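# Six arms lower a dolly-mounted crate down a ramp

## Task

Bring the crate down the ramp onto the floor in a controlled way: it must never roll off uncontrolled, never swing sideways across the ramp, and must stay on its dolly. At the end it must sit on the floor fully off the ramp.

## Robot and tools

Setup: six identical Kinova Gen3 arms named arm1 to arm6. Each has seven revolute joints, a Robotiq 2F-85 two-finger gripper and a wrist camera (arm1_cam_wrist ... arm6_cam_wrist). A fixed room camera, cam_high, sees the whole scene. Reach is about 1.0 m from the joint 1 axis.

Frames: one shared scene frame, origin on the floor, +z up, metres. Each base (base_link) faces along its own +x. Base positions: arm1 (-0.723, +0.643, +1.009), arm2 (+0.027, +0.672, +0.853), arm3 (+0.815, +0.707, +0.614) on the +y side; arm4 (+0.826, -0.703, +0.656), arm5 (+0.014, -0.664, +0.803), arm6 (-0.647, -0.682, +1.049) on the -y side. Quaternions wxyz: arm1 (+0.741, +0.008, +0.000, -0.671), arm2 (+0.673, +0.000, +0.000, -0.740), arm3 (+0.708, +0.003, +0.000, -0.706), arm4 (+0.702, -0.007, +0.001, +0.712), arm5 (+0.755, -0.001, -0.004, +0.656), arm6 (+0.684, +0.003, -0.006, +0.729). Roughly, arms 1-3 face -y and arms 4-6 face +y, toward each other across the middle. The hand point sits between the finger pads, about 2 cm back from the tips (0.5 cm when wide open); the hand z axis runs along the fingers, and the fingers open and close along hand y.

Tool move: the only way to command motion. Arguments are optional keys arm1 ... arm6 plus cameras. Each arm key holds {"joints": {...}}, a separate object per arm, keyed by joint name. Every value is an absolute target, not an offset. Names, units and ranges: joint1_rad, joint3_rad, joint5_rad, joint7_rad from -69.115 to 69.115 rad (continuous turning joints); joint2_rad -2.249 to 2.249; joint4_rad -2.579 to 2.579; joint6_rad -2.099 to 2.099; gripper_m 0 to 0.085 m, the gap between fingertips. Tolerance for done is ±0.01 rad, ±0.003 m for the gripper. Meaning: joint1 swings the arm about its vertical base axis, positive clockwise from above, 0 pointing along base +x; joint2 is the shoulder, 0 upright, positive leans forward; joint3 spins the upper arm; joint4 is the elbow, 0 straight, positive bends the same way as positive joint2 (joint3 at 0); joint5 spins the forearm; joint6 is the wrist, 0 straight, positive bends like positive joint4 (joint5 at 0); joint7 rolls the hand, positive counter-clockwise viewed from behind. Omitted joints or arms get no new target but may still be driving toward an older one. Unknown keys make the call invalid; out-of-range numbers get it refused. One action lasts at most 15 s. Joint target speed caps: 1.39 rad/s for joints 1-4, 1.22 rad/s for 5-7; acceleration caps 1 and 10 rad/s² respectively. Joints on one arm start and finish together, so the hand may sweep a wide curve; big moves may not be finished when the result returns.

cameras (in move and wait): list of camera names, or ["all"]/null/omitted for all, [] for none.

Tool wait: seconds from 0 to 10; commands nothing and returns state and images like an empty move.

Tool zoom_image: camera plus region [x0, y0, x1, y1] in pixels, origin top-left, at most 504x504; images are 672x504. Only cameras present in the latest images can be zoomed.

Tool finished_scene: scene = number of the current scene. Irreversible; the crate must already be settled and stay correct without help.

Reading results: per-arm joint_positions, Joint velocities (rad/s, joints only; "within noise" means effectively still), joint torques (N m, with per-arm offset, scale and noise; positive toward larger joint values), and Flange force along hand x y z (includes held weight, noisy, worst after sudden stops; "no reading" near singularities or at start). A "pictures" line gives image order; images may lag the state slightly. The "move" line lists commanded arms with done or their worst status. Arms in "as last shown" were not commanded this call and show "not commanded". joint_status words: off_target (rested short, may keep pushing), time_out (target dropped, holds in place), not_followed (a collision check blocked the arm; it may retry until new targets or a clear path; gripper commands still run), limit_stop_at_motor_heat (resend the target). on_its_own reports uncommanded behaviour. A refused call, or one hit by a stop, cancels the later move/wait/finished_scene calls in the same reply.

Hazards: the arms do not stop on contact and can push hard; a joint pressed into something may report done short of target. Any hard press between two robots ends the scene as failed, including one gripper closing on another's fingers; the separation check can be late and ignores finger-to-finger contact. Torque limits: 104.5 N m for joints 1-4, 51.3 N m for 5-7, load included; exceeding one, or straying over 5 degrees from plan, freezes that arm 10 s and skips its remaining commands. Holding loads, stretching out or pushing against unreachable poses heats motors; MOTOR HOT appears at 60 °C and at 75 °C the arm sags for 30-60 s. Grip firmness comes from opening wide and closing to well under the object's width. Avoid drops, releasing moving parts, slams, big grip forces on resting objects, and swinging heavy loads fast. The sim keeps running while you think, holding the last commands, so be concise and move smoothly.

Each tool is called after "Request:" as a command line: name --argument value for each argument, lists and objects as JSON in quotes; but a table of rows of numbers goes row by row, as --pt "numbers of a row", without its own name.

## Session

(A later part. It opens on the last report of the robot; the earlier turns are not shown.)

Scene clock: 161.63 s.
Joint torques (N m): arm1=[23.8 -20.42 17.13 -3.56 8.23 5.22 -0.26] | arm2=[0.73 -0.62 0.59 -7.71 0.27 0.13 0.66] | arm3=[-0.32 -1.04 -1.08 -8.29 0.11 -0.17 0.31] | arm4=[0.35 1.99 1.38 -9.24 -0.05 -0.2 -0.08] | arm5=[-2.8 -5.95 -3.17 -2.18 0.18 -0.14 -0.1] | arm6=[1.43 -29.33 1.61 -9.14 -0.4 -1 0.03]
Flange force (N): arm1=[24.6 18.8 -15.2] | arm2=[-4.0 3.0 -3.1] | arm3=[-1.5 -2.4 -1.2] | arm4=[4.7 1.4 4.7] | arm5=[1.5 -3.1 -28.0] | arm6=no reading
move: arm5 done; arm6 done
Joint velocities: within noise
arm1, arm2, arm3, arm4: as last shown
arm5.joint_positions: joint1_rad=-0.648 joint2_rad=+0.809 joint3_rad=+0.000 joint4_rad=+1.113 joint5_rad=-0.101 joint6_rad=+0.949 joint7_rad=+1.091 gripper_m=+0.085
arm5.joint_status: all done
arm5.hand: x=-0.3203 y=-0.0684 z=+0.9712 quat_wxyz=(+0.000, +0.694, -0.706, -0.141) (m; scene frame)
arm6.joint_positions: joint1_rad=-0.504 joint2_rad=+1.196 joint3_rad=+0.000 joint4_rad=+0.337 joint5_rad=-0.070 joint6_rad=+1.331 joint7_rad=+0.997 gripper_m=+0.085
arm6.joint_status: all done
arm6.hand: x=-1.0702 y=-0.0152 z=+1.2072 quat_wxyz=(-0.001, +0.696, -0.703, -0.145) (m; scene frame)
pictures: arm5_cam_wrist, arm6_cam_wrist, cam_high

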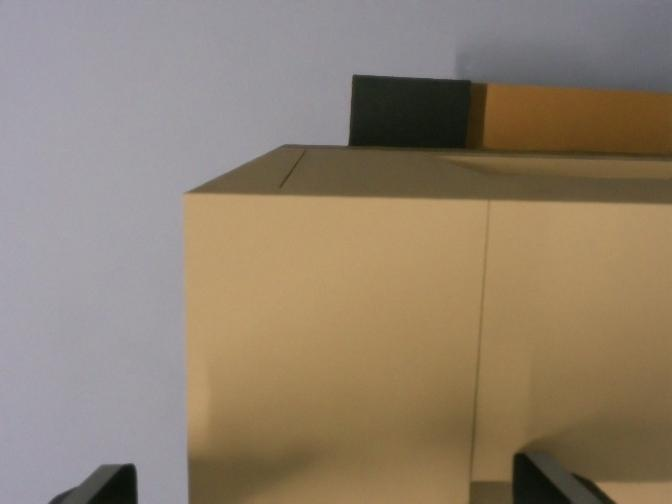

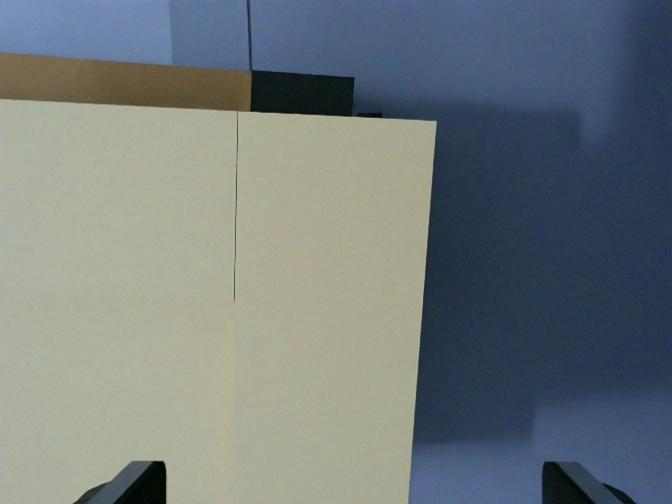

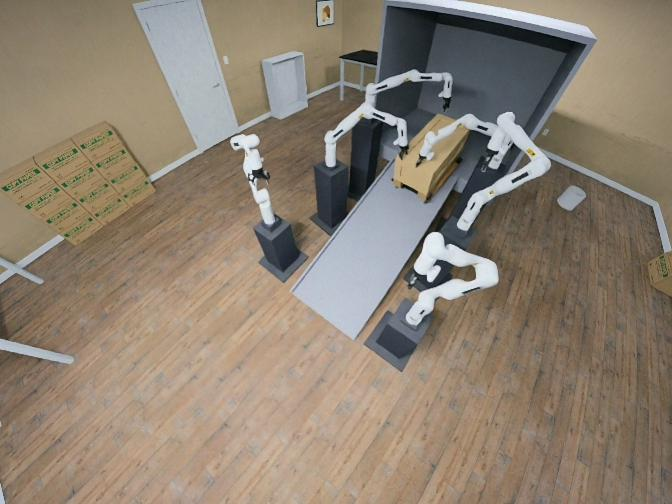

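Request:
move --arm6 '{"joints":{"joint1_rad":-0.4983,"joint2_rad":1.2947,"joint4_rad":0.3615,"joint5_rad":-0.0714,"joint6_rad":1.2091,"joint7_rad":1.0039}}' --arm5 '{"joints":{"joint1_rad":-0.6346,"joint2_rad":0.8238,"joint4_rad":1.0443,"joint5_rad":-0.1040,"joint6_rad":1.0045,"joint7_rad":1.1031}}' --cameras '["arm5_cam_wrist","arm6_cam_wrist"]'

Scene clock: 168.93 s.
Joint torques (N m): arm1=[20.81 -18.72 14.82 -2.5 6.97 5.4 -0.23] | arm2=[0.77 -0.53 0.68 -7.68 0.28 0.14 0.56] | arm3=[-0.31 -1.03 -1.12 -8.32 0.1 -0.17 0.3] | arm4=[0.39 1.97 1.35 -9.29 -0.08 -0.2 -0.08] | arm5=[0.71 -23.14 -1.18 -9.91 0.06 -0.57 -0.17] | arm6=[1.42 -29.9 1.62 -9.07 -0.41 -0.98 0.04]
Flange force (N): arm1=[20.5 16.0 -15.7] | arm2=[-3.8 3.0 -3.1] | arm3=[-1.5 -2.6 -1.1] | arm4=[4.7 1.2 4.9] | arm5=[5.7 -1.7 -1.3] | arm6=no reading
move: arm5 done; arm6 done
Joint velocities: within noise
arm1, arm2, arm3, arm4: as last shown
arm5.joint_positions: joint1_rad=-0.635 joint2_rad=+0.824 joint3_rad=+0.000 joint4_rad=+1.044 joint5_rad=-0.104 joint6_rad=+1.004 joint7_rad=+1.103 gripper_m=+0.085
arm5.joint_status: all done
arm5.hand: x=-0.3183 y=-0.0567 z=+0.9828 quat_wxyz=(+0.001, +0.695, -0.705, -0.141) (m; scene frame)
arm6.joint_positions: joint1_rad=-0.498 joint2_rad=+1.295 joint3_rad=+0.000 joint4_rad=+0.362 joint5_rad=-0.071 joint6_rad=+1.209 joint7_rad=+1.004 gripper_m=+0.085
arm6.joint_status: all done
arm6.hand: x=-1.0722 y=-0.0012 z=+1.1296 quat_wxyz=(-0.002, +0.693, -0.706, -0.145) (m; scene frame)
pictures: arm5_cam_wrist, arm6_cam_wrist

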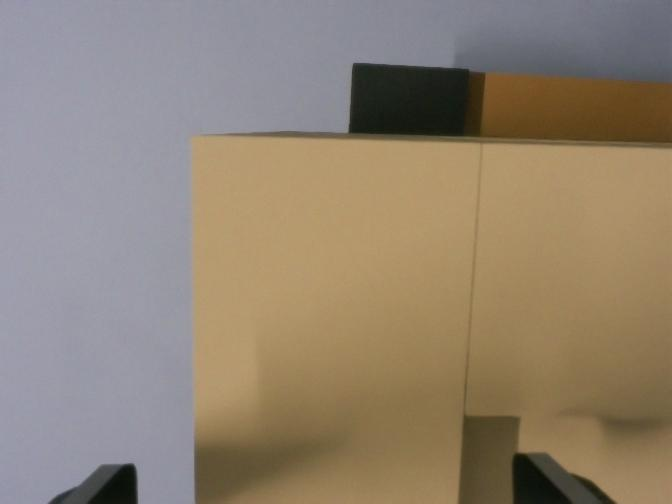

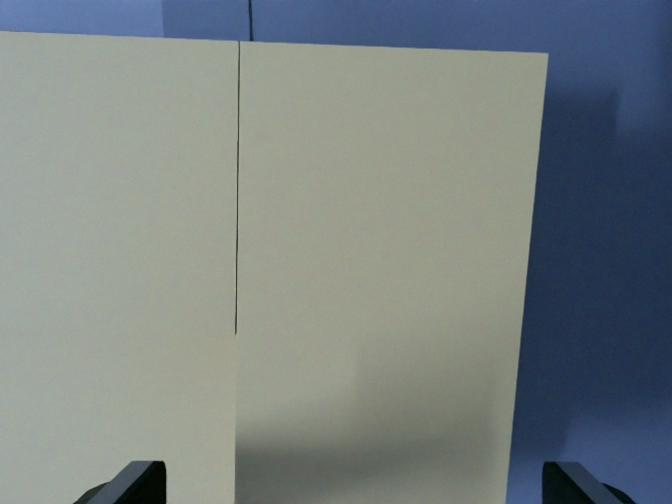

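Request:
move --arm6 '{"joints":{"joint1_rad":-0.5074,"joint2_rad":1.3326,"joint4_rad":0.3350,"joint5_rad":-0.0690,"joint6_rad":1.1971,"joint7_rad":0.9748}}' --arm5 '{"joints":{"joint2_rad":0.8605,"joint6_rad":0.9678}}' --cameras '["arm5_cam_wrist","arm6_cam_wrist"]'

Scene clock: 172.20 s.
Joint torques (N m): arm1=[20.8 -18.64 14.91 -2.46 6.97 5.45 -0.25] | arm2=[0.82 -0.6 0.62 -7.73 0.24 0.06 0.61] | arm3=[-0.28 -1.06 -1.11 -8.27 0.13 -0.16 0.31] | arm4=[0.38 1.94 1.3 -9.25 -0.06 -0.22 -0.07] | arm5=[0.76 -23.54 -1.2 -9.65 0.05 -0.54 -0.18] | arm6=[1.42 -30.1 1.66 -9.06 -0.4 -1 0.04]
Flange force (N): arm1=[20.4 15.9 -15.8] | arm2=[-3.8 2.9 -3.2] | arm3=[-1.6 -2.5 -1.2] | arm4=[4.6 1.2 4.7] | arm5=[5.0 -1.2 -1.5] | arm6=no reading
move: arm5 done; arm6 done
Joint velocities: within noise
arm1, arm2, arm3, arm4: as last shown
arm5.joint_positions: joint1_rad=-0.635 joint2_rad=+0.860 joint3_rad=+0.000 joint4_rad=+1.044 joint5_rad=-0.104 joint6_rad=+0.968 joint7_rad=+1.103 gripper_m=+0.085
arm5.joint_status: all done
arm5.hand: x=-0.3208 y=-0.0504 z=+0.9603 quat_wxyz=(+0.000, +0.694, -0.707, -0.141) (m; scene frame)
arm6.joint_positions: joint1_rad=-0.507 joint2_rad=+1.333 joint3_rad=+0.000 joint4_rad=+0.335 joint5_rad=-0.069 joint6_rad=+1.197 joint7_rad=+0.975 gripper_m=+0.085
arm6.joint_status: all done
arm6.hand: x=-1.0798 y=-0.0012 z=+1.1106 quat_wxyz=(+0.000, +0.686, -0.713, -0.145) (m; scene frame)
pictures: arm5_cam_wrist, arm6_cam_wrist

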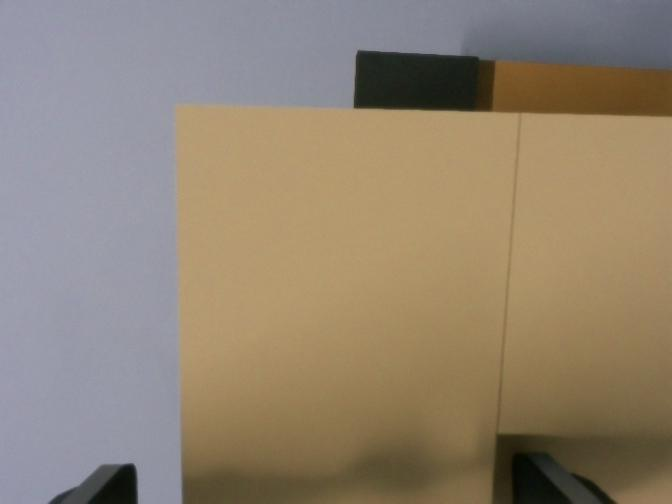

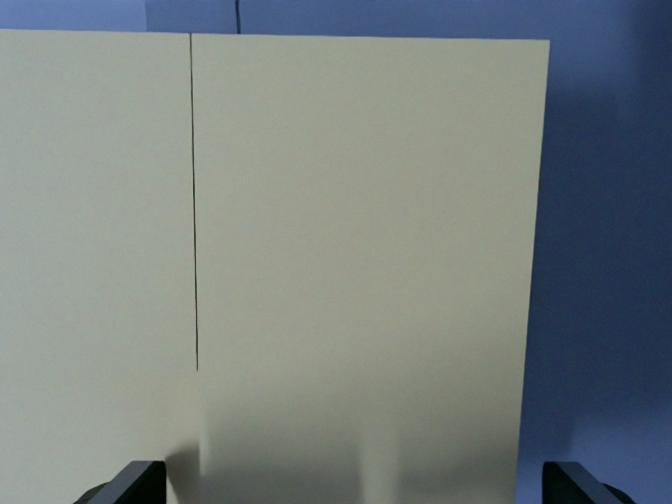

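Request:
move --arm6 '{"joints":{"joint2_rad":1.3261,"joint6_rad":1.2036}}' --arm5 '{"joints":{"joint1_rad":-0.6400,"joint2_rad":0.8530,"joint6_rad":0.9753}}' --cameras '[]'

Request:
move --arm6 '{"joints":{"gripper_m":0.072}}' --arm5 '{"joints":{"gripper_m":0.072}}' --cameras '["arm5_cam_wrist","arm6_cam_wrist","arm1_cam_wrist"]'

Scene clock: 174.57 s.
Joint torques (N m): arm1=[20.87 -18.65 14.9 -2.4 6.99 5.4 -0.24] | arm2=[0.77 -0.55 0.6 -7.65 0.28 0.08 0.6] | arm3=[-0.33 -1.03 -1.08 -8.25 0.1 -0.15 0.3] | arm4=[0.35 2 1.39 -9.27 -0.08 -0.22 -0.08] | arm5=[0.84 -23.5 -1.08 -9.81 0.07 -0.6 -0.17] | arm6=[1.42 -30.09 1.66 -9.09 -0.38 -1.02 0.04]
Flange force (N): arm1=[20.0 16.5 -15.8] | arm2=[-3.8 2.9 -3.4] | arm3=[-1.6 -2.5 -1.3] | arm4=[4.8 1.4 4.8] | arm5=[5.5 -1.4 -1.4] | arm6=no reading
move: arm5 done; arm6 done
Joint velocities: within noise
arm1, arm2, arm3, arm4: as last shown
arm5.joint_positions: joint1_rad=-0.640 joint2_rad=+0.853 joint3_rad=+0.000 joint4_rad=+1.044 joint5_rad=-0.104 joint6_rad=+0.975 joint7_rad=+1.103 gripper_m=+0.085
arm5.joint_status: all done
arm5.hand: x=-0.3236 y=-0.0534 z=+0.9649 quat_wxyz=(+0.000, +0.696, -0.704, -0.141) (m; scene frame)
arm6.joint_positions: joint1_rad=-0.507 joint2_rad=+1.326 joint3_rad=+0.000 joint4_rad=+0.335 joint5_rad=-0.069 joint6_rad=+1.204 joint7_rad=+0.975 gripper_m=+0.085
arm6.joint_status: all done
arm6.hand: x=-1.0796 y=-0.0017 z=+1.1152 quat_wxyz=(+0.000, +0.686, -0.713, -0.145) (m; scene frame)
pictures: none
No camera images: "cameras" was empty.

Scene clock: 175.30 s.
Joint torques (N m): arm1=[20.84 -18.69 14.92 -2.42 6.98 5.39 -0.24] | arm2=[0.75 -0.59 0.7 -7.72 0.3 0.09 0.62] | arm3=[-0.29 -1.06 -1.11 -8.28 0.11 -0.17 0.28] | arm4=[0.38 1.94 1.37 -9.25 -0.07 -0.21 -0.06] | arm5=[0.78 -23.53 -1.22 -9.82 0.08 -0.61 -0.15] | arm6=[1.45 -30.14 1.66 -9.11 -0.4 -1.01 0.02]
Flange force (N): arm1=[20.0 16.5 -15.8] | arm2=[-4.0 3.3 -3.1] | arm3=[-1.6 -2.6 -1.3] | arm4=[4.7 1.4 4.7] | arm5=[5.4 -1.4 -1.4] | arm6=no reading
move: arm5 done; arm6 done
Joint velocities: within noise
arm1.joint_positions: joint1_rad=-0.675 joint2_rad=+1.311 joint3_rad=+0.000 joint4_rad=+0.737 joint5_rad=+0.323 joint6_rad=+1.119 joint7_rad=+0.670 gripper_m=+0.072
arm1.joint_status: not commanded
arm1.hand: x=-0.3248 y=+0.0752 z=+0.9580 quat_wxyz=(+0.005, -0.694, -0.707, +0.136) (m; scene frame)
arm2, arm3, arm4: as last shown
arm5.joint_positions: joint1_rad=-0.640 joint2_rad=+0.853 joint3_rad=+0.000 joint4_rad=+1.044 joint5_rad=-0.104 joint6_rad=+0.975 joint7_rad=+1.103 gripper_m=+0.072
arm5.joint_status: all done
arm5.hand: x=-0.3236 y=-0.0534 z=+0.9649 quat_wxyz=(+0.001, +0.696, -0.704, -0.141) (m; scene frame)
arm6.joint_positions: joint1_rad=-0.507 joint2_rad=+1.326 joint3_rad=+0.000 joint4_rad=+0.335 joint5_rad=-0.069 joint6_rad=+1.204 joint7_rad=+0.975 gripper_m=+0.072
arm6.joint_status: all done
arm6.hand: x=-1.0796 y=-0.0016 z=+1.1153 quat_wxyz=(+0.000, +0.686, -0.713, -0.145) (m; scene frame)
pictures: arm1_cam_wrist, arm5_cam_wrist, arm6_cam_wrist

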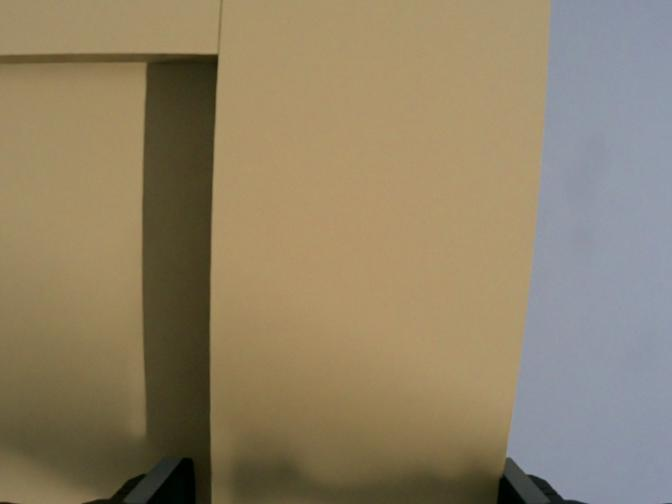

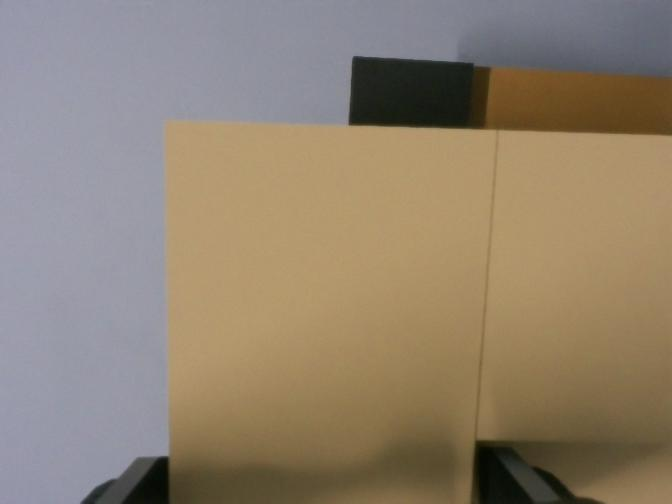

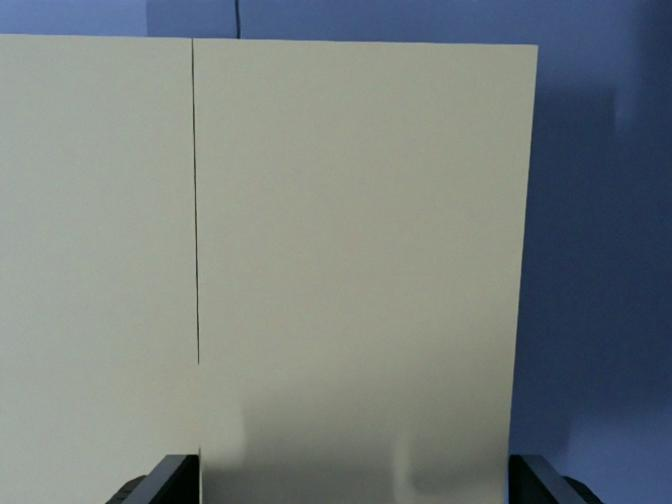

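Request:
move --arm1 '{"joints":{"joint1_rad":-0.6804,"joint2_rad":1.319,"joint4_rad":0.7166,"joint5_rad":0.3218,"joint6_rad":1.133,"joint7_rad":0.669}}' --cameras '["arm1_cam_wrist"]'

Request:
move --arm1 '{"joints":{"gripper_m":0.085}}' --cameras '["arm1_cam_wrist","arm5_cam_wrist","arm6_cam_wrist"]'

Request:
move --arm1 '{"joints":{"joint1_rad":-0.695,"joint2_rad":1.209,"joint6_rad":1.243}}' --cameras '["arm1_cam_wrist","arm5_cam_wrist","arm6_cam_wrist","cam_high"]'

Scene clock: 176.90 s.
Joint torques (N m): arm1=[17.14 -23.62 12.97 -5.15 6.36 4.82 -0.23] | arm2=[0.71 -0.51 0.63 -7.75 0.23 0.08 0.61] | arm3=[-0.3 -1.05 -1.11 -8.26 0.11 -0.15 0.29] | arm4=[0.35 2.01 1.35 -9.26 -0.07 -0.2 -0.08] | arm5=[-3.3 -24.04 -4.6 -11.29 -1.44 -1.57 0] | arm6=[1.4 -30.1 1.66 -9.12 -0.41 -1 0.04]
Flange force (N): arm1=[20.7 11.5 -8.3] | arm2=[-3.7 3.0 -3.0] | arm3=[-1.6 -2.6 -1.2] | arm4=[4.8 1.3 4.9] | arm5=[5.7 -7.8 -2.8] | arm6=no reading
move: arm1 done
Joint velocities: within noise
arm1.joint_positions: joint1_rad=-0.680 joint2_rad=+1.319 joint3_rad=+0.000 joint4_rad=+0.717 joint5_rad=+0.322 joint6_rad=+1.133 joint7_rad=+0.669 gripper_m=+0.072
arm1.joint_status: all done
arm1.hand: x=-0.3209 y=+0.0756 z=+0.9581 quat_wxyz=(+0.005, -0.694, -0.707, +0.137) (m; scene frame)
arm2, arm3, arm4, arm5: as last shown
arm5.hand: x=-0.3236 y=-0.0534 z=+0.9649 quat_wxyz=(+0.000, +0.696, -0.704, -0.141) (m; scene frame)
arm6.joint_positions: joint1_rad=-0.507 joint2_rad=+1.326 joint3_rad=+0.000 joint4_rad=+0.335 joint5_rad=-0.069 joint6_rad=+1.204 joint7_rad=+0.975 gripper_m=+0.072
arm6.joint_status: not commanded
arm6.hand: x=-1.0796 y=-0.0016 z=+1.1153 quat_wxyz=(+0.000, +0.686, -0.713, -0.145) (m; scene frame)
pictures: arm1_cam_wrist

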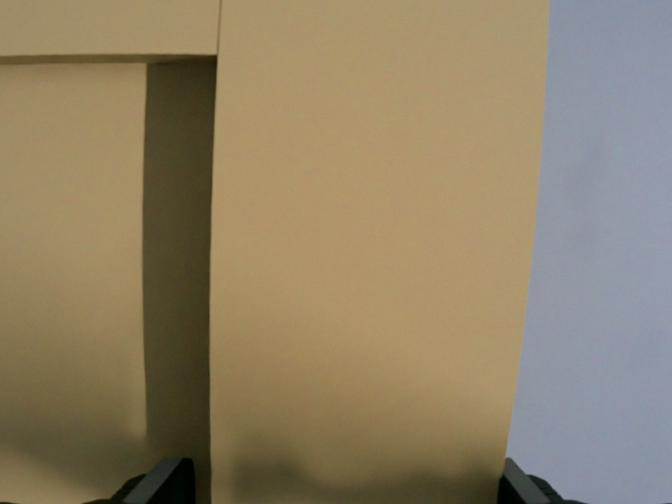

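Scene clock: 177.63 s.
Joint torques (N m): arm1=[-1.54 -27.63 0.72 -10.78 0.67 0.09 -0.04] | arm2=[0.79 -0.6 0.61 -7.71 0.29 0.1 0.64] | arm3=[-0.3 -0.99 -1.09 -8.3 0.12 -0.13 0.32] | arm4=[0.37 1.99 1.35 -9.27 -0.08 -0.22 -0.06] | arm5=[-11.87 -26.73 -11.78 -14.19 -4.77 -2.83 -0.07] | arm6=[-7.22 -30.33 -2.88 -10.88 -3.68 -3.11 0.08]
Flange force (N): arm1=[15.0 -16.0 -1.2] | arm2=[-3.9 3.0 -3.1] | arm3=[-1.4 -2.5 -1.0] | arm4=[4.8 1.3 4.8] | arm5=[3.9 -21.1 -1.9] | arm6=no reading
move: arm1 done
Joint velocities: within noise
arm1.joint_positions: joint1_rad=-0.680 joint2_rad=+1.319 joint3_rad=+0.000 joint4_rad=+0.717 joint5_rad=+0.322 joint6_rad=+1.133 joint7_rad=+0.669 gripper_m=+0.085
arm1.joint_status: all done
arm1.hand: x=-0.3209 y=+0.0756 z=+0.9581 quat_wxyz=(+0.005, -0.694, -0.707, +0.137) (m; scene frame)
arm2, arm3, arm4, arm5: as last shown
arm5.hand: x=-0.3236 y=-0.0534 z=+0.9648 quat_wxyz=(+0.001, +0.696, -0.704, -0.141) (m; scene frame)
arm6.joint_positions: joint1_rad=-0.507 joint2_rad=+1.326 joint3_rad=+0.000 joint4_rad=+0.335 joint5_rad=-0.069 joint6_rad=+1.204 joint7_rad=+0.975 gripper_m=+0.072
arm6.joint_status: not commanded
arm6.hand: x=-1.0795 y=-0.0016 z=+1.1152 quat_wxyz=(+0.000, +0.686, -0.713, -0.145) (m; scene frame)
pictures: arm1_cam_wrist, arm5_cam_wrist, arm6_cam_wrist

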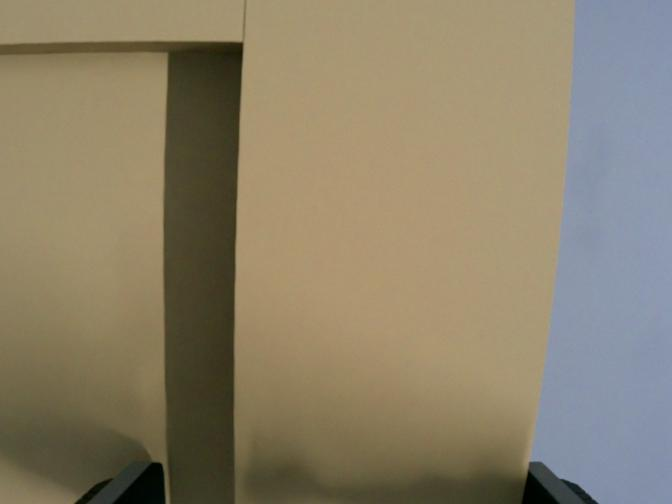

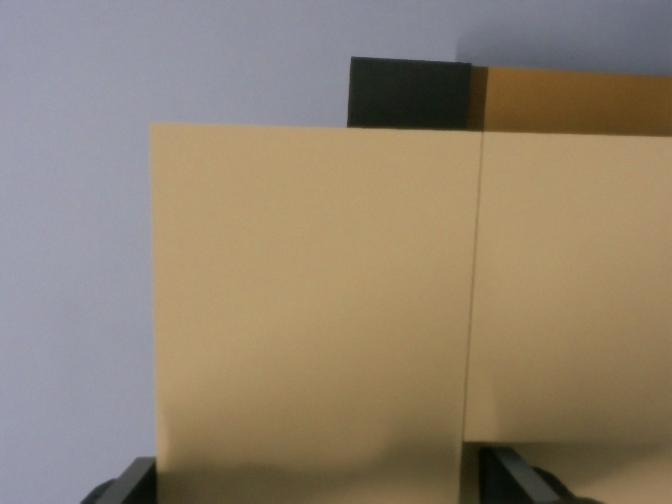

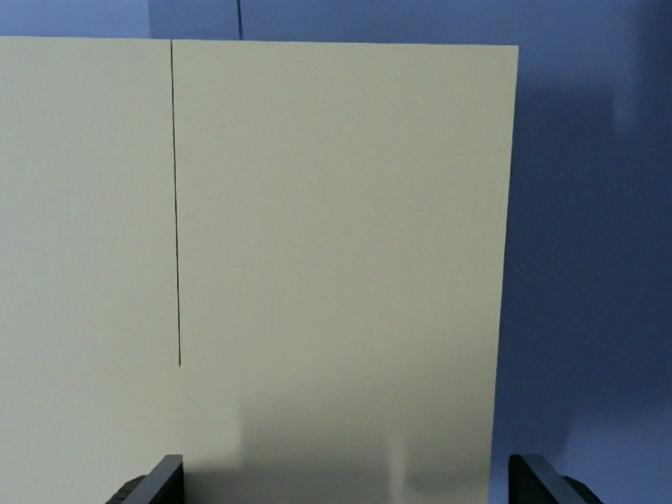

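Scene clock: 178.60 s.
Joint torques (N m): arm1=[-1.58 -27.46 0.72 -11.17 0.72 0.08 -0.02] | arm2=[0.79 -0.57 0.64 -7.67 0.3 0.1 0.55] | arm3=[-0.25 -1.02 -1.12 -8.28 0.11 -0.17 0.26] | arm4=[0.35 2 1.38 -9.23 -0.07 -0.21 -0.08] | arm5=[-11.71 -26.92 -11.83 -14.09 -4.69 -2.74 -0.07] | arm6=[-6.84 -29.98 -2.71 -10.37 -3.56 -2.62 0.05]
Flange force (N): arm1=[14.8 -15.8 1.4] | arm2=[-3.8 2.9 -3.3] | arm3=[-1.6 -2.7 -1.2] | arm4=[4.8 1.4 4.7] | arm5=[3.4 -20.5 -1.5] | arm6=no reading
move: arm1 done
Joint velocities: within noise
arm1.joint_positions: joint1_rad=-0.695 joint2_rad=+1.209 joint3_rad=+0.000 joint4_rad=+0.717 joint5_rad=+0.322 joint6_rad=+1.243 joint7_rad=+0.669 gripper_m=+0.085
arm1.joint_status: all done
arm1.hand: x=-0.3174 y=+0.0787 z=+1.0353 quat_wxyz=(+0.004, -0.699, -0.700, +0.144) (m; scene frame)
arm2.joint_positions: joint1_rad=+0.255 joint2_rad=-0.447 joint3_rad=-0.053 joint4_rad=+1.601 joint5_rad=-0.010 joint6_rad=+2.064 joint7_rad=+1.837 gripper_m=+0.085
arm2.joint_status: not commanded
arm2.hand: x=-0.0142 y=+0.6002 z=+1.3339 quat_wxyz=(+0.025, -0.718, -0.695, -0.030) (m; scene frame)
arm3.joint_positions: joint1_rad=-0.329 joint2_rad=-0.381 joint3_rad=-0.117 joint4_rad=+1.533 joint5_rad=-0.067 joint6_rad=+1.975 joint7_rad=+1.057 gripper_m=+0.085
arm3.joint_status: not commanded
arm3.hand: x=+0.8733 y=+0.5851 z=+1.1061 quat_wxyz=(-0.009, -0.723, -0.691, -0.009) (m; scene frame)
arm4.joint_positions: joint1_rad=+0.367 joint2_rad=-0.471 joint3_rad=-0.100 joint4_rad=+1.611 joint5_rad=-0.001 joint6_rad=+1.939 joint7_rad=+1.115 gripper_m=+0.085
arm4.joint_status: not commanded
arm4.hand: x=+0.8667 y=-0.5925 z=+1.1353 quat_wxyz=(-0.038, +0.413, -0.910, -0.003) (m; scene frame)
arm5: as last shown
arm5.hand: x=-0.3236 y=-0.0535 z=+0.9649 quat_wxyz=(+0.001, +0.696, -0.704, -0.141) (m; scene frame)
arm6.joint_positions: joint1_rad=-0.507 joint2_rad=+1.326 joint3_rad=+0.000 joint4_rad=+0.335 joint5_rad=-0.069 joint6_rad=+1.204 joint7_rad=+0.975 gripper_m=+0.072
arm6.joint_status: not commanded
arm6.hand: x=-1.0796 y=-0.0016 z=+1.1152 quat_wxyz=(+0.000, +0.686, -0.713, -0.145) (m; scene frame)
pictures: arm1_cam_wrist, arm5_cam_wrist, arm6_cam_wrist, cam_high

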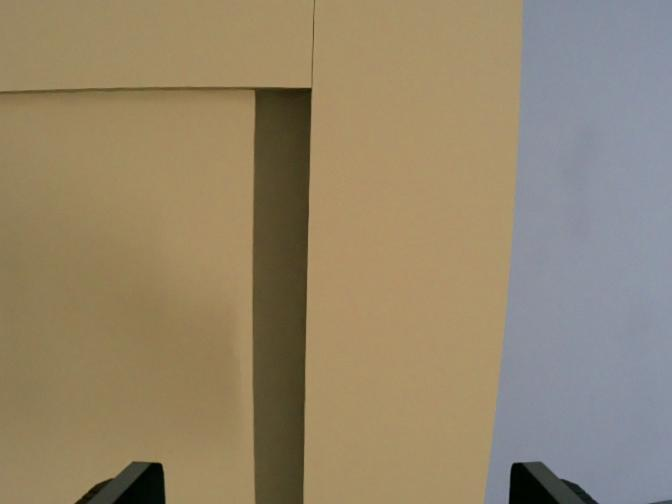

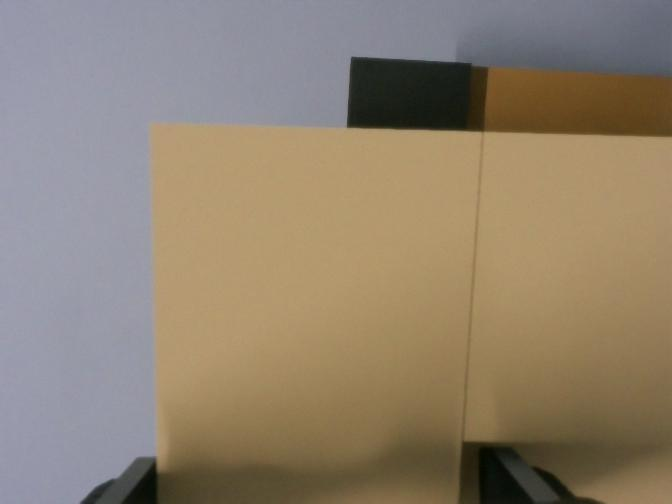

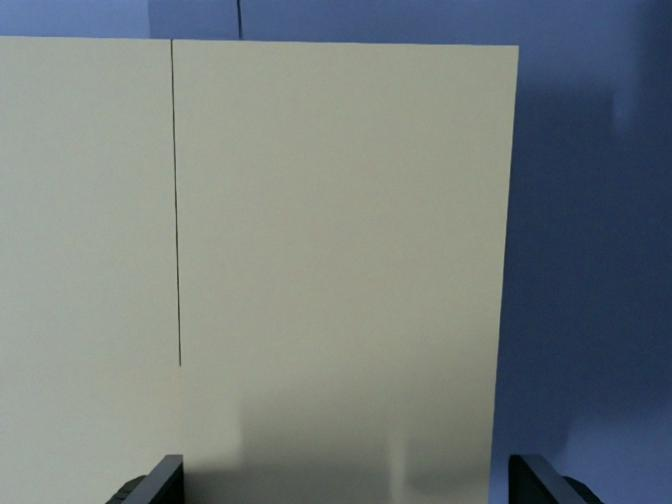

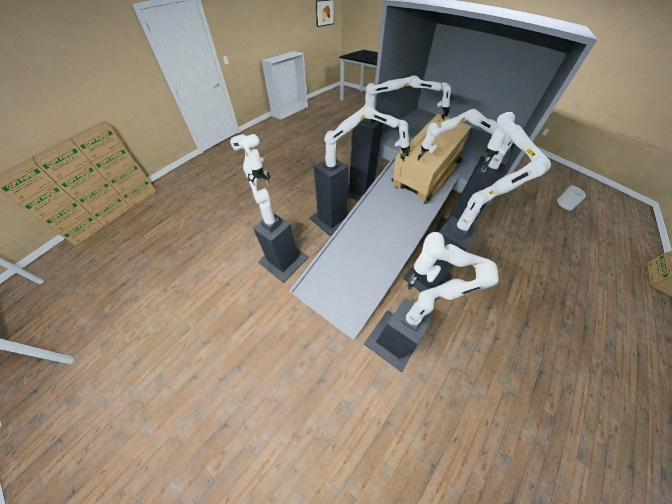

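Request:
move --arm1 '{"joints":{"joint1_rad":-0.4,"joint2_rad":-0.3,"joint3_rad":0,"joint4_rad":1.5,"joint5_rad":0.2,"joint6_rad":1.8,"joint7_rad":1.2}}' --cameras '["cam_high"]'

Request:
move --arm5 '{"joints":{"joint1_rad":-0.5859,"joint2_rad":0.8227,"joint3_rad":0,"joint4_rad":1.1463,"joint5_rad":-0.1409,"joint6_rad":0.9051,"joint7_rad":1.1778}}' --arm6 '{"joints":{"joint1_rad":-0.4593,"joint2_rad":1.2254,"joint3_rad":0,"joint4_rad":0.5749,"joint5_rad":-0.1008,"joint6_rad":1.0632,"joint7_rad":1.0423}}' --cameras '["arm5_cam_wrist","arm6_cam_wrist","cam_high"]'

Scene clock: 211.93 s.
Joint torques (N m): arm1=[-1.13 -3.58 -0.79 -11.5 0.49 -0.44 -0.06] | arm2=[0.75 -0.51 0.57 -7.66 0.25 0.05 0.62] | arm3=[-0.31 -1.04 -1.08 -8.26 0.12 -0.17 0.31] | arm4=[0.37 1.99 1.37 -9.27 -0.08 -0.21 -0.07] | arm5=[-11.78 -26.93 -11.77 -14.06 -4.7 -2.75 -0.04] | arm6=[-6.84 -29.98 -2.68 -10.4 -3.59 -2.63 0.07]
Flange force (N): arm1=[3.2 -1.0 9.3] | arm2=[-3.6 2.8 -3.4] | arm3=[-1.5 -2.4 -1.3] | arm4=[4.8 1.3 4.9] | arm5=[3.2 -20.5 -1.5] | arm6=no reading
move: arm1 done
Joint velocities: within noise
arm1.joint_positions: joint1_rad=-0.400 joint2_rad=-0.300 joint3_rad=+0.000 joint4_rad=+1.500 joint5_rad=+0.200 joint6_rad=+1.800 joint7_rad=+1.200 gripper_m=+0.085
arm1.joint_status: all done
arm1.hand: x=-0.7029 y=+0.4122 z=+1.5054 quat_wxyz=(-0.034, -0.678, -0.726, +0.106) (m; scene frame)
arm2, arm3, arm4, arm5: as last shown
arm5.hand: x=-0.3236 y=-0.0534 z=+0.9649 quat_wxyz=(+0.001, +0.696, -0.704, -0.141) (m; scene frame)
arm6.joint_positions: joint1_rad=-0.507 joint2_rad=+1.326 joint3_rad=+0.000 joint4_rad=+0.335 joint5_rad=-0.069 joint6_rad=+1.204 joint7_rad=+0.975 gripper_m=+0.072
arm6.joint_status: not commanded
arm6.hand: x=-1.0796 y=-0.0016 z=+1.1153 quat_wxyz=(+0.000, +0.686, -0.713, -0.145) (m; scene frame)
pictures: cam_high

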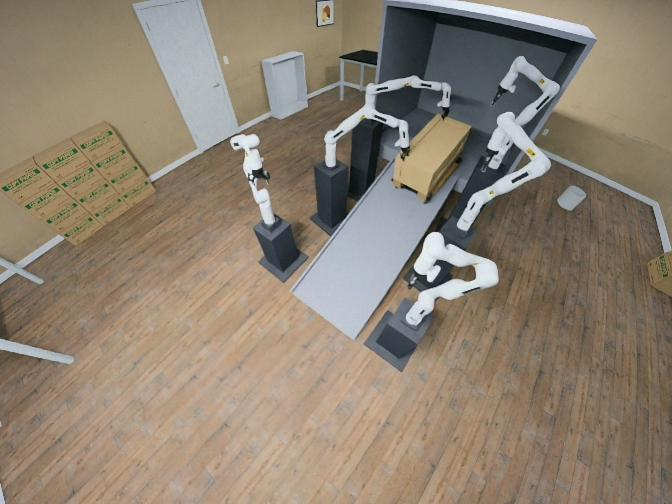

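Scene clock: 213.23 s.
Joint torques (N m): arm1=[-1.16 -3.58 -0.81 -11.51 0.48 -0.42 -0.04] | arm2=[0.73 -0.58 0.67 -7.66 0.27 0.09 0.64] | arm3=[-0.28 -1.02 -1.06 -8.31 0.1 -0.14 0.31] | arm4=[0.35 1.99 1.35 -9.25 -0.05 -0.21 -0.08] | arm5=[-12.41 -25.36 -12.85 -13.5 -4.75 -2.35 0.08] | arm6=[-4.58 -32.45 -2.05 -10.63 -2.69 -1.4 -0.01]
Flange force (N): arm1=[3.2 -1.0 9.4] | arm2=[-3.9 3.2 -3.4] | arm3=[-1.4 -2.4 -1.0] | arm4=[4.7 1.3 4.7] | arm5=[3.2 -20.9 -3.4] | arm6=[-10.7 -1.5 4.8]
move: arm5 done; arm6 done
Joint velocities: within noise
arm1, arm2, arm3, arm4: as last shown
arm5.joint_positions: joint1_rad=-0.586 joint2_rad=+0.823 joint3_rad=+0.000 joint4_rad=+1.146 joint5_rad=-0.141 joint6_rad=+0.905 joint7_rad=+1.178 gripper_m=+0.072
arm5.joint_status: all done
arm5.hand: x=-0.2897 y=-0.0542 z=+0.9543 quat_wxyz=(+0.005, +0.693, -0.706, -0.145) (m; scene frame)
arm6.joint_positions: joint1_rad=-0.459 joint2_rad=+1.225 joint3_rad=+0.000 joint4_rad=+0.575 joint5_rad=-0.101 joint6_rad=+1.063 joint7_rad=+1.042 gripper_m=+0.072
arm6.joint_status: all done
arm6.hand: x=-1.0435 y=-0.0015 z=+1.1135 quat_wxyz=(+0.004, +0.685, -0.713, -0.149) (m; scene frame)
pictures: arm5_cam_wrist, arm6_cam_wrist, cam_high

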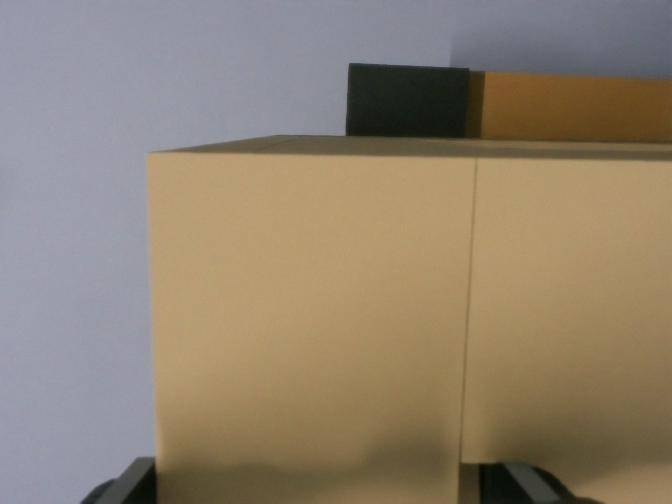

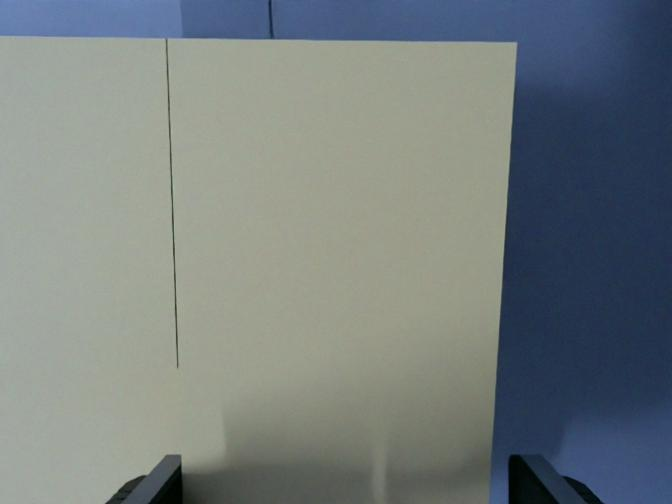

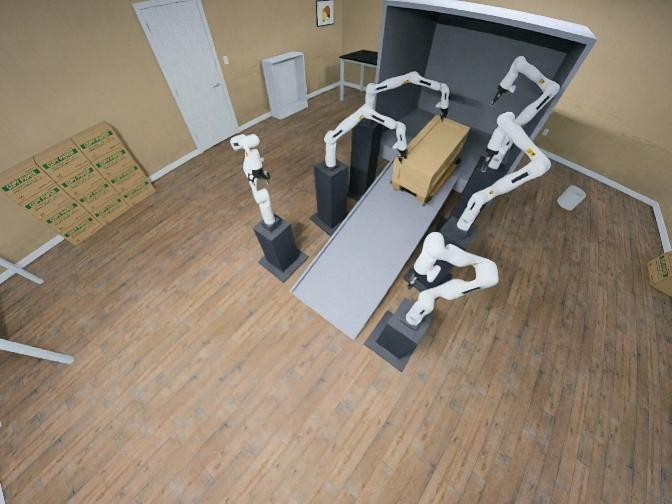

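Request:
move --arm5 '{"joints":{"joint1_rad":-0.5288,"joint2_rad":0.8012,"joint4_rad":1.2316,"joint5_rad":-0.1823,"joint6_rad":0.8469,"joint7_rad":1.2618}}' --arm6 '{"joints":{"joint1_rad":-0.4097,"joint2_rad":1.1617,"joint4_rad":0.7280,"joint5_rad":-0.1361,"joint6_rad":0.9753,"joint7_rad":1.1148}}' --cameras '["arm5_cam_wrist","arm6_cam_wrist","cam_high"]'

Scene clock: 225.07 s.
Joint torques (N m): arm1=[-1.12 -3.55 -0.74 -11.56 0.44 -0.44 -0.03] | arm2=[0.77 -0.62 0.61 -7.64 0.26 0.09 0.63] | arm3=[-0.28 -1.04 -1.07 -8.29 0.11 -0.15 0.29] | arm4=[0.36 1.97 1.35 -9.27 -0.08 -0.2 -0.08] | arm5=[-12.72 -20.62 -13.53 -8.15 -4.41 0.64 0.25] | arm6=[-4.67 -33.22 -2.52 -12.32 -2.7 -2.58 0.14]
Flange force (N): arm1=[3.5 -0.8 9.5] | arm2=[-4.0 2.9 -3.5] | arm3=[-1.5 -2.5 -1.1] | arm4=[4.7 1.3 4.9] | arm5=[-4.6 -16.6 -6.5] | arm6=[-5.4 -5.2 3.9]
move: arm5 done; arm6 done
Joint velocities: within noise
arm1, arm2, arm3, arm4: as last shown
arm5.joint_positions: joint1_rad=-0.529 joint2_rad=+0.801 joint3_rad=+0.000 joint4_rad=+1.232 joint5_rad=-0.182 joint6_rad=+0.847 joint7_rad=+1.262 gripper_m=+0.072
arm5.joint_status: all done
arm5.hand: x=-0.2557 y=-0.0552 z=+0.9437 quat_wxyz=(+0.009, +0.692, -0.707, -0.149) (m; scene frame)
arm6.joint_positions: joint1_rad=-0.410 joint2_rad=+1.162 joint3_rad=+0.000 joint4_rad=+0.728 joint5_rad=-0.136 joint6_rad=+0.975 joint7_rad=+1.115 gripper_m=+0.072
arm6.joint_status: all done
arm6.hand: x=-1.0080 y=-0.0017 z=+1.1123 quat_wxyz=(+0.009, +0.684, -0.713, -0.153) (m; scene frame)
pictures: arm5_cam_wrist, arm6_cam_wrist, cam_high

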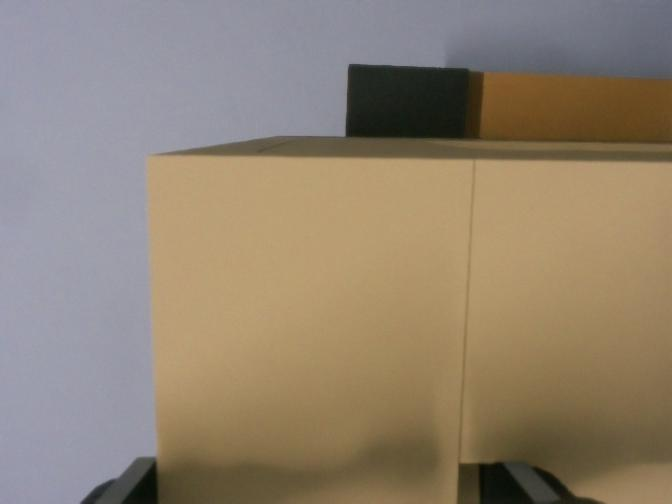

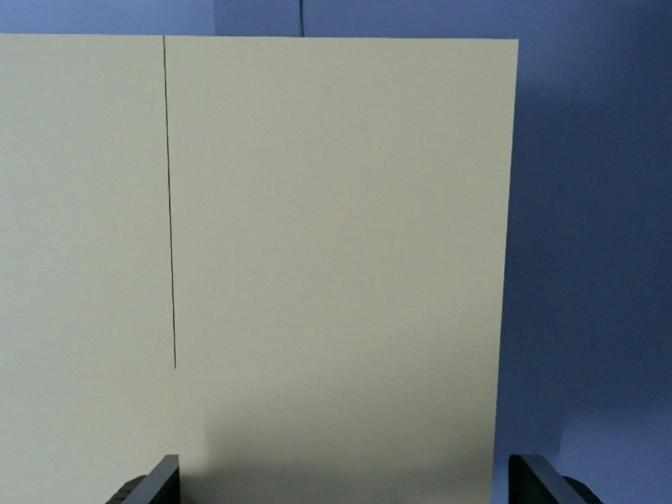

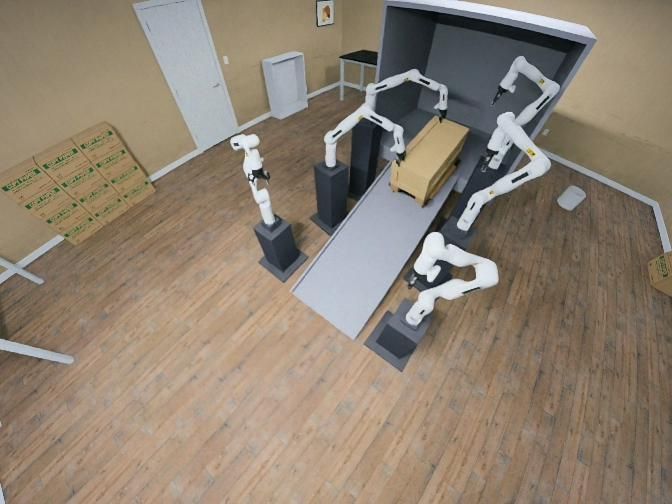

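Request:
move --arm5 '{"joints":{"joint1_rad":-0.4686,"joint2_rad":0.7891,"joint4_rad":1.2994,"joint5_rad":-0.2293,"joint6_rad":0.8011,"joint7_rad":1.3568}}' --arm6 '{"joints":{"joint1_rad":-0.3570,"joint2_rad":1.1129,"joint4_rad":0.8479,"joint5_rad":-0.1755,"joint6_rad":0.9091,"joint7_rad":1.1990}}' --cameras '[]'

Request:
move --cameras '["arm5_cam_wrist","arm6_cam_wrist","arm2_cam_wrist"]'

Scene clock: 227.13 s.
Joint torques (N m): arm1=[-1.15 -3.61 -0.76 -11.56 0.44 -0.48 -0.04] | arm2=[0.72 -0.53 0.61 -7.7 0.29 0.12 0.63] | arm3=[-0.29 -1.08 -1.05 -8.28 0.14 -0.19 0.29] | arm4=[0.35 2.02 1.36 -9.29 -0.07 -0.21 -0.08] | arm5=[-12.83 -22.61 -14.06 -8.48 -4.35 1.29 0.26] | arm6=[-3.26 -31.85 -1.8 -12.29 -2.24 -2.86 0.21]
Flange force (N): arm1=[3.3 -0.8 9.3] | arm2=[-3.8 3.0 -3.0] | arm3=[-1.5 -2.3 -1.3] | arm4=[4.8 1.3 4.9] | arm5=[-5.0 -17.3 -2.6] | arm6=[-2.3 -4.8 2.1]
move: arm5 done; arm6 done
Joint velocities: within noise
arm1, arm2, arm3, arm4: as last shown
arm5.joint_positions: joint1_rad=-0.469 joint2_rad=+0.789 joint3_rad=+0.000 joint4_rad=+1.299 joint5_rad=-0.229 joint6_rad=+0.801 joint7_rad=+1.357 gripper_m=+0.072
arm5.joint_status: all done
arm5.hand: x=-0.2222 y=-0.0558 z=+0.9329 quat_wxyz=(+0.014, +0.691, -0.707, -0.153) (m; scene frame)
arm6.joint_positions: joint1_rad=-0.357 joint2_rad=+1.113 joint3_rad=+0.000 joint4_rad=+0.848 joint5_rad=-0.176 joint6_rad=+0.909 joint7_rad=+1.199 gripper_m=+0.072
arm6.joint_status: all done
arm6.hand: x=-0.9718 y=-0.0026 z=+1.1109 quat_wxyz=(+0.013, +0.685, -0.711, -0.157) (m; scene frame)
pictures: none
No camera images: "cameras" was empty.

Scene clock: 227.13 s.
Joint torques (N m): arm1=[-1.15 -3.61 -0.76 -11.56 0.44 -0.48 -0.04] | arm2=[0.72 -0.53 0.61 -7.7 0.29 0.12 0.63] | arm3=[-0.29 -1.08 -1.05 -8.28 0.14 -0.19 0.29] | arm4=[0.35 2.02 1.36 -9.29 -0.07 -0.21 -0.08] | arm5=[-12.83 -22.61 -14.06 -8.48 -4.35 1.29 0.26] | arm6=[-3.26 -31.85 -1.8 -12.29 -2.24 -2.86 0.21]
Flange force (N): arm1=[3.3 -0.8 9.3] | arm2=[-3.8 3.0 -3.0] | arm3=[-1.5 -2.3 -1.3] | arm4=[4.8 1.3 4.9] | arm5=[-5.0 -17.3 -2.6] | arm6=[-2.3 -4.8 2.1]
Joint velocities: within noise
arm1.joint_positions: joint1_rad=-0.400 joint2_rad=-0.300 joint3_rad=+0.000 joint4_rad=+1.500 joint5_rad=+0.200 joint6_rad=+1.800 joint7_rad=+1.200 gripper_m=+0.085
arm1.joint_status: not commanded
arm1.hand: x=-0.7029 y=+0.4122 z=+1.5054 quat_wxyz=(-0.034, -0.678, -0.726, +0.106) (m; scene frame)
arm2.joint_positions: joint1_rad=+0.255 joint2_rad=-0.447 joint3_rad=-0.053 joint4_rad=+1.601 joint5_rad=-0.010 joint6_rad=+2.064 joint7_rad=+1.837 gripper_m=+0.085
arm2.joint_status: not commanded
arm2.hand: x=-0.0142 y=+0.6002 z=+1.3339 quat_wxyz=(+0.025, -0.718, -0.695, -0.030) (m; scene frame)
arm3.joint_positions: joint1_rad=-0.329 joint2_rad=-0.381 joint3_rad=-0.117 joint4_rad=+1.533 joint5_rad=-0.067 joint6_rad=+1.975 joint7_rad=+1.057 gripper_m=+0.085
arm3.joint_status: not commanded
arm3.hand: x=+0.8733 y=+0.5851 z=+1.1061 quat_wxyz=(-0.009, -0.723, -0.691, -0.009) (m; scene frame)
arm4.joint_positions: joint1_rad=+0.367 joint2_rad=-0.471 joint3_rad=-0.100 joint4_rad=+1.611 joint5_rad=-0.001 joint6_rad=+1.939 joint7_rad=+1.115 gripper_m=+0.085
arm4.joint_status: not commanded
arm4.hand: x=+0.8667 y=-0.5925 z=+1.1353 quat_wxyz=(-0.038, +0.413, -0.910, -0.003) (m; scene frame)
arm5.joint_positions: joint1_rad=-0.469 joint2_rad=+0.789 joint3_rad=+0.000 joint4_rad=+1.299 joint5_rad=-0.229 joint6_rad=+0.801 joint7_rad=+1.357 gripper_m=+0.072
arm5.joint_status: all done
arm5.hand: x=-0.2222 y=-0.0558 z=+0.9329 quat_wxyz=(+0.014, +0.691, -0.707, -0.153) (m; scene frame)
arm6.joint_positions: joint1_rad=-0.357 joint2_rad=+1.113 joint3_rad=+0.000 joint4_rad=+0.848 joint5_rad=-0.176 joint6_rad=+0.909 joint7_rad=+1.199 gripper_m=+0.072
arm6.joint_status: all done
arm6.hand: x=-0.9718 y=-0.0026 z=+1.1109 quat_wxyz=(+0.013, +0.685, -0.711, -0.157) (m; scene frame)
pictures: arm2_cam_wrist, arm5_cam_wrist, arm6_cam_wrist

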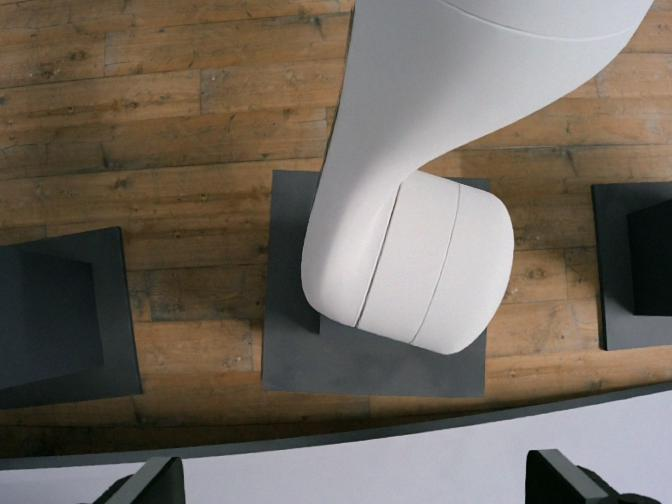

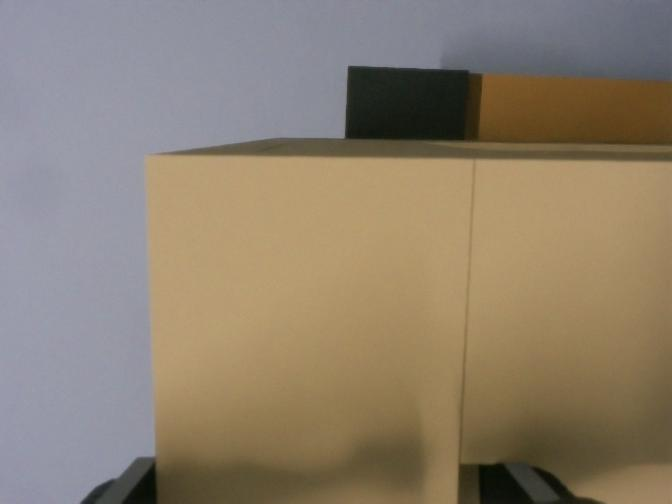

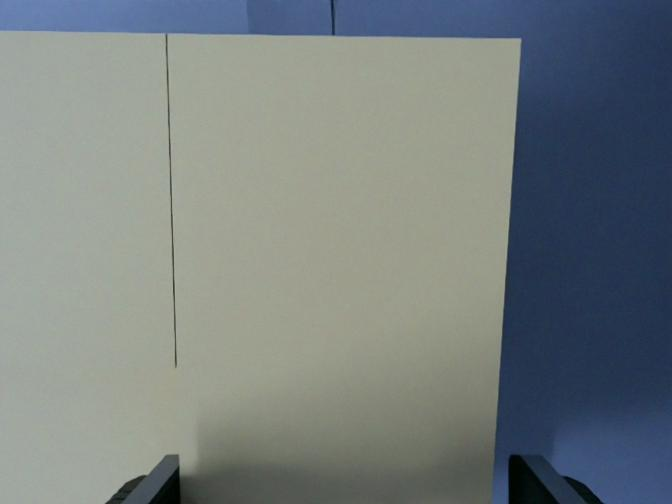

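Request:
move --arm5 '{"joints":{"joint1_rad":-0.4059,"joint2_rad":0.7848,"joint4_rad":1.3525,"joint5_rad":-0.2793,"joint6_rad":0.7663,"joint7_rad":1.4584}}' --arm6 '{"joints":{"joint1_rad":-0.3017,"joint2_rad":1.0789,"joint4_rad":0.9344,"joint5_rad":-0.2177,"joint6_rad":0.8648,"joint7_rad":1.2895}}' --cameras '[]'

Request:
move --arm5 '{"joints":{"joint1_rad":-0.3416,"joint2_rad":0.7866,"joint4_rad":1.3943,"joint5_rad":-0.3298,"joint6_rad":0.7411,"joint7_rad":1.5623}}' --arm6 '{"joints":{"joint1_rad":-0.2440,"joint2_rad":1.0512,"joint4_rad":1.0072,"joint5_rad":-0.2612,"joint6_rad":0.8315,"joint7_rad":1.3830}}' --cameras '["arm5_cam_wrist","arm6_cam_wrist"]'

Scene clock: 229.23 s.
Joint torques (N m): arm1=[-1.14 -3.53 -0.81 -11.5 0.47 -0.46 -0.05] | arm2=[0.81 -0.49 0.65 -7.72 0.27 0.13 0.65] | arm3=[-0.29 -1.09 -1.1 -8.33 0.13 -0.15 0.26] | arm4=[0.32 1.99 1.31 -9.26 -0.05 -0.23 -0.07] | arm5=[-12.86 -21.17 -14.32 -6.36 -4.13 2.72 0.16] | arm6=[-3.68 -27.98 -2.47 -12 -2.34 -3.73 0.21]
Flange force (N): arm1=[3.3 -1.0 9.2] | arm2=[-3.8 3.2 -2.9] | arm3=[-1.7 -2.6 -1.0] | arm4=[4.7 1.2 4.8] | arm5=[-7.6 -16.6 -3.3] | arm6=[1.0 -5.9 -5.2]
move: arm5 done; arm6 done
Joint velocities: within noise
arm1, arm2, arm3, arm4: as last shown
arm5.joint_positions: joint1_rad=-0.406 joint2_rad=+0.785 joint3_rad=+0.000 joint4_rad=+1.353 joint5_rad=-0.279 joint6_rad=+0.766 joint7_rad=+1.458 gripper_m=+0.072
arm5.joint_status: all done
arm5.hand: x=-0.1887 y=-0.0558 z=+0.9222 quat_wxyz=(+0.019, +0.690, -0.706, -0.157) (m; scene frame)
arm6.joint_positions: joint1_rad=-0.302 joint2_rad=+1.079 joint3_rad=+0.000 joint4_rad=+0.934 joint5_rad=-0.218 joint6_rad=+0.865 joint7_rad=+1.289 gripper_m=+0.072
arm6.joint_status: all done
arm6.hand: x=-0.9362 y=-0.0023 z=+1.1095 quat_wxyz=(+0.018, +0.686, -0.709, -0.161) (m; scene frame)
pictures: none
No camera images: "cameras" was empty.

Scene clock: 230.07 s.
Joint torques (N m): arm1=[-1.15 -3.56 -0.81 -11.56 0.45 -0.46 -0.05] | arm2=[0.78 -0.57 0.61 -7.69 0.3 0.12 0.59] | arm3=[-0.32 -0.97 -1.07 -8.26 0.12 -0.18 0.28] | arm4=[0.36 2 1.33 -9.27 -0.07 -0.21 -0.08] | arm5=[-20.33 -24.36 -21.58 -13.78 -7.21 -0.66 0.47] | arm6=[-11.1 -30.5 -8.35 -9.17 -4.82 0.27 -0.08]
Flange force (N): arm1=[3.3 -1.0 9.5] | arm2=[-3.9 2.9 -3.1] | arm3=[-1.4 -2.5 -1.3] | arm4=[4.7 1.2 4.8] | arm5=[4.6 -31.8 -9.6] | arm6=[-11.6 -13.9 4.0]
move: arm5 done; arm6 done
Joint velocities: within noise
arm1, arm2, arm3, arm4: as last shown
arm5.joint_positions: joint1_rad=-0.342 joint2_rad=+0.787 joint3_rad=+0.000 joint4_rad=+1.394 joint5_rad=-0.330 joint6_rad=+0.741 joint7_rad=+1.562 gripper_m=+0.072
arm5.joint_status: all done
arm5.hand: x=-0.1554 y=-0.0562 z=+0.9114 quat_wxyz=(+0.024, +0.689, -0.706, -0.161) (m; scene frame)
arm6.joint_positions: joint1_rad=-0.244 joint2_rad=+1.051 joint3_rad=+0.000 joint4_rad=+1.007 joint5_rad=-0.261 joint6_rad=+0.831 joint7_rad=+1.383 gripper_m=+0.072
arm6.joint_status: all done
arm6.hand: x=-0.8999 y=-0.0029 z=+1.1081 quat_wxyz=(+0.022, +0.687, -0.708, -0.165) (m; scene frame)
pictures: arm5_cam_wrist, arm6_cam_wrist

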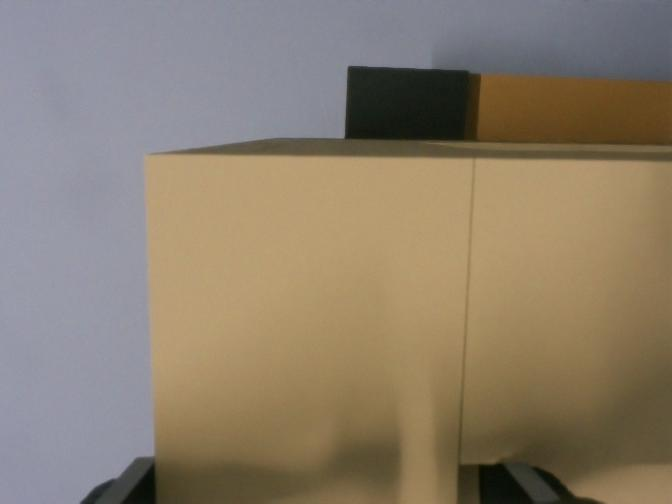

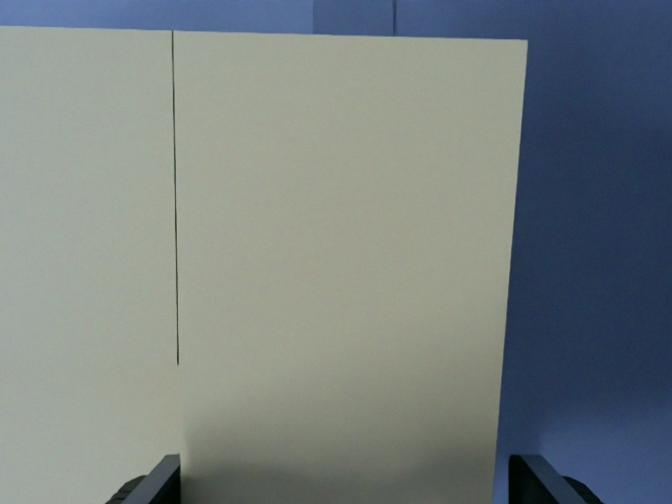

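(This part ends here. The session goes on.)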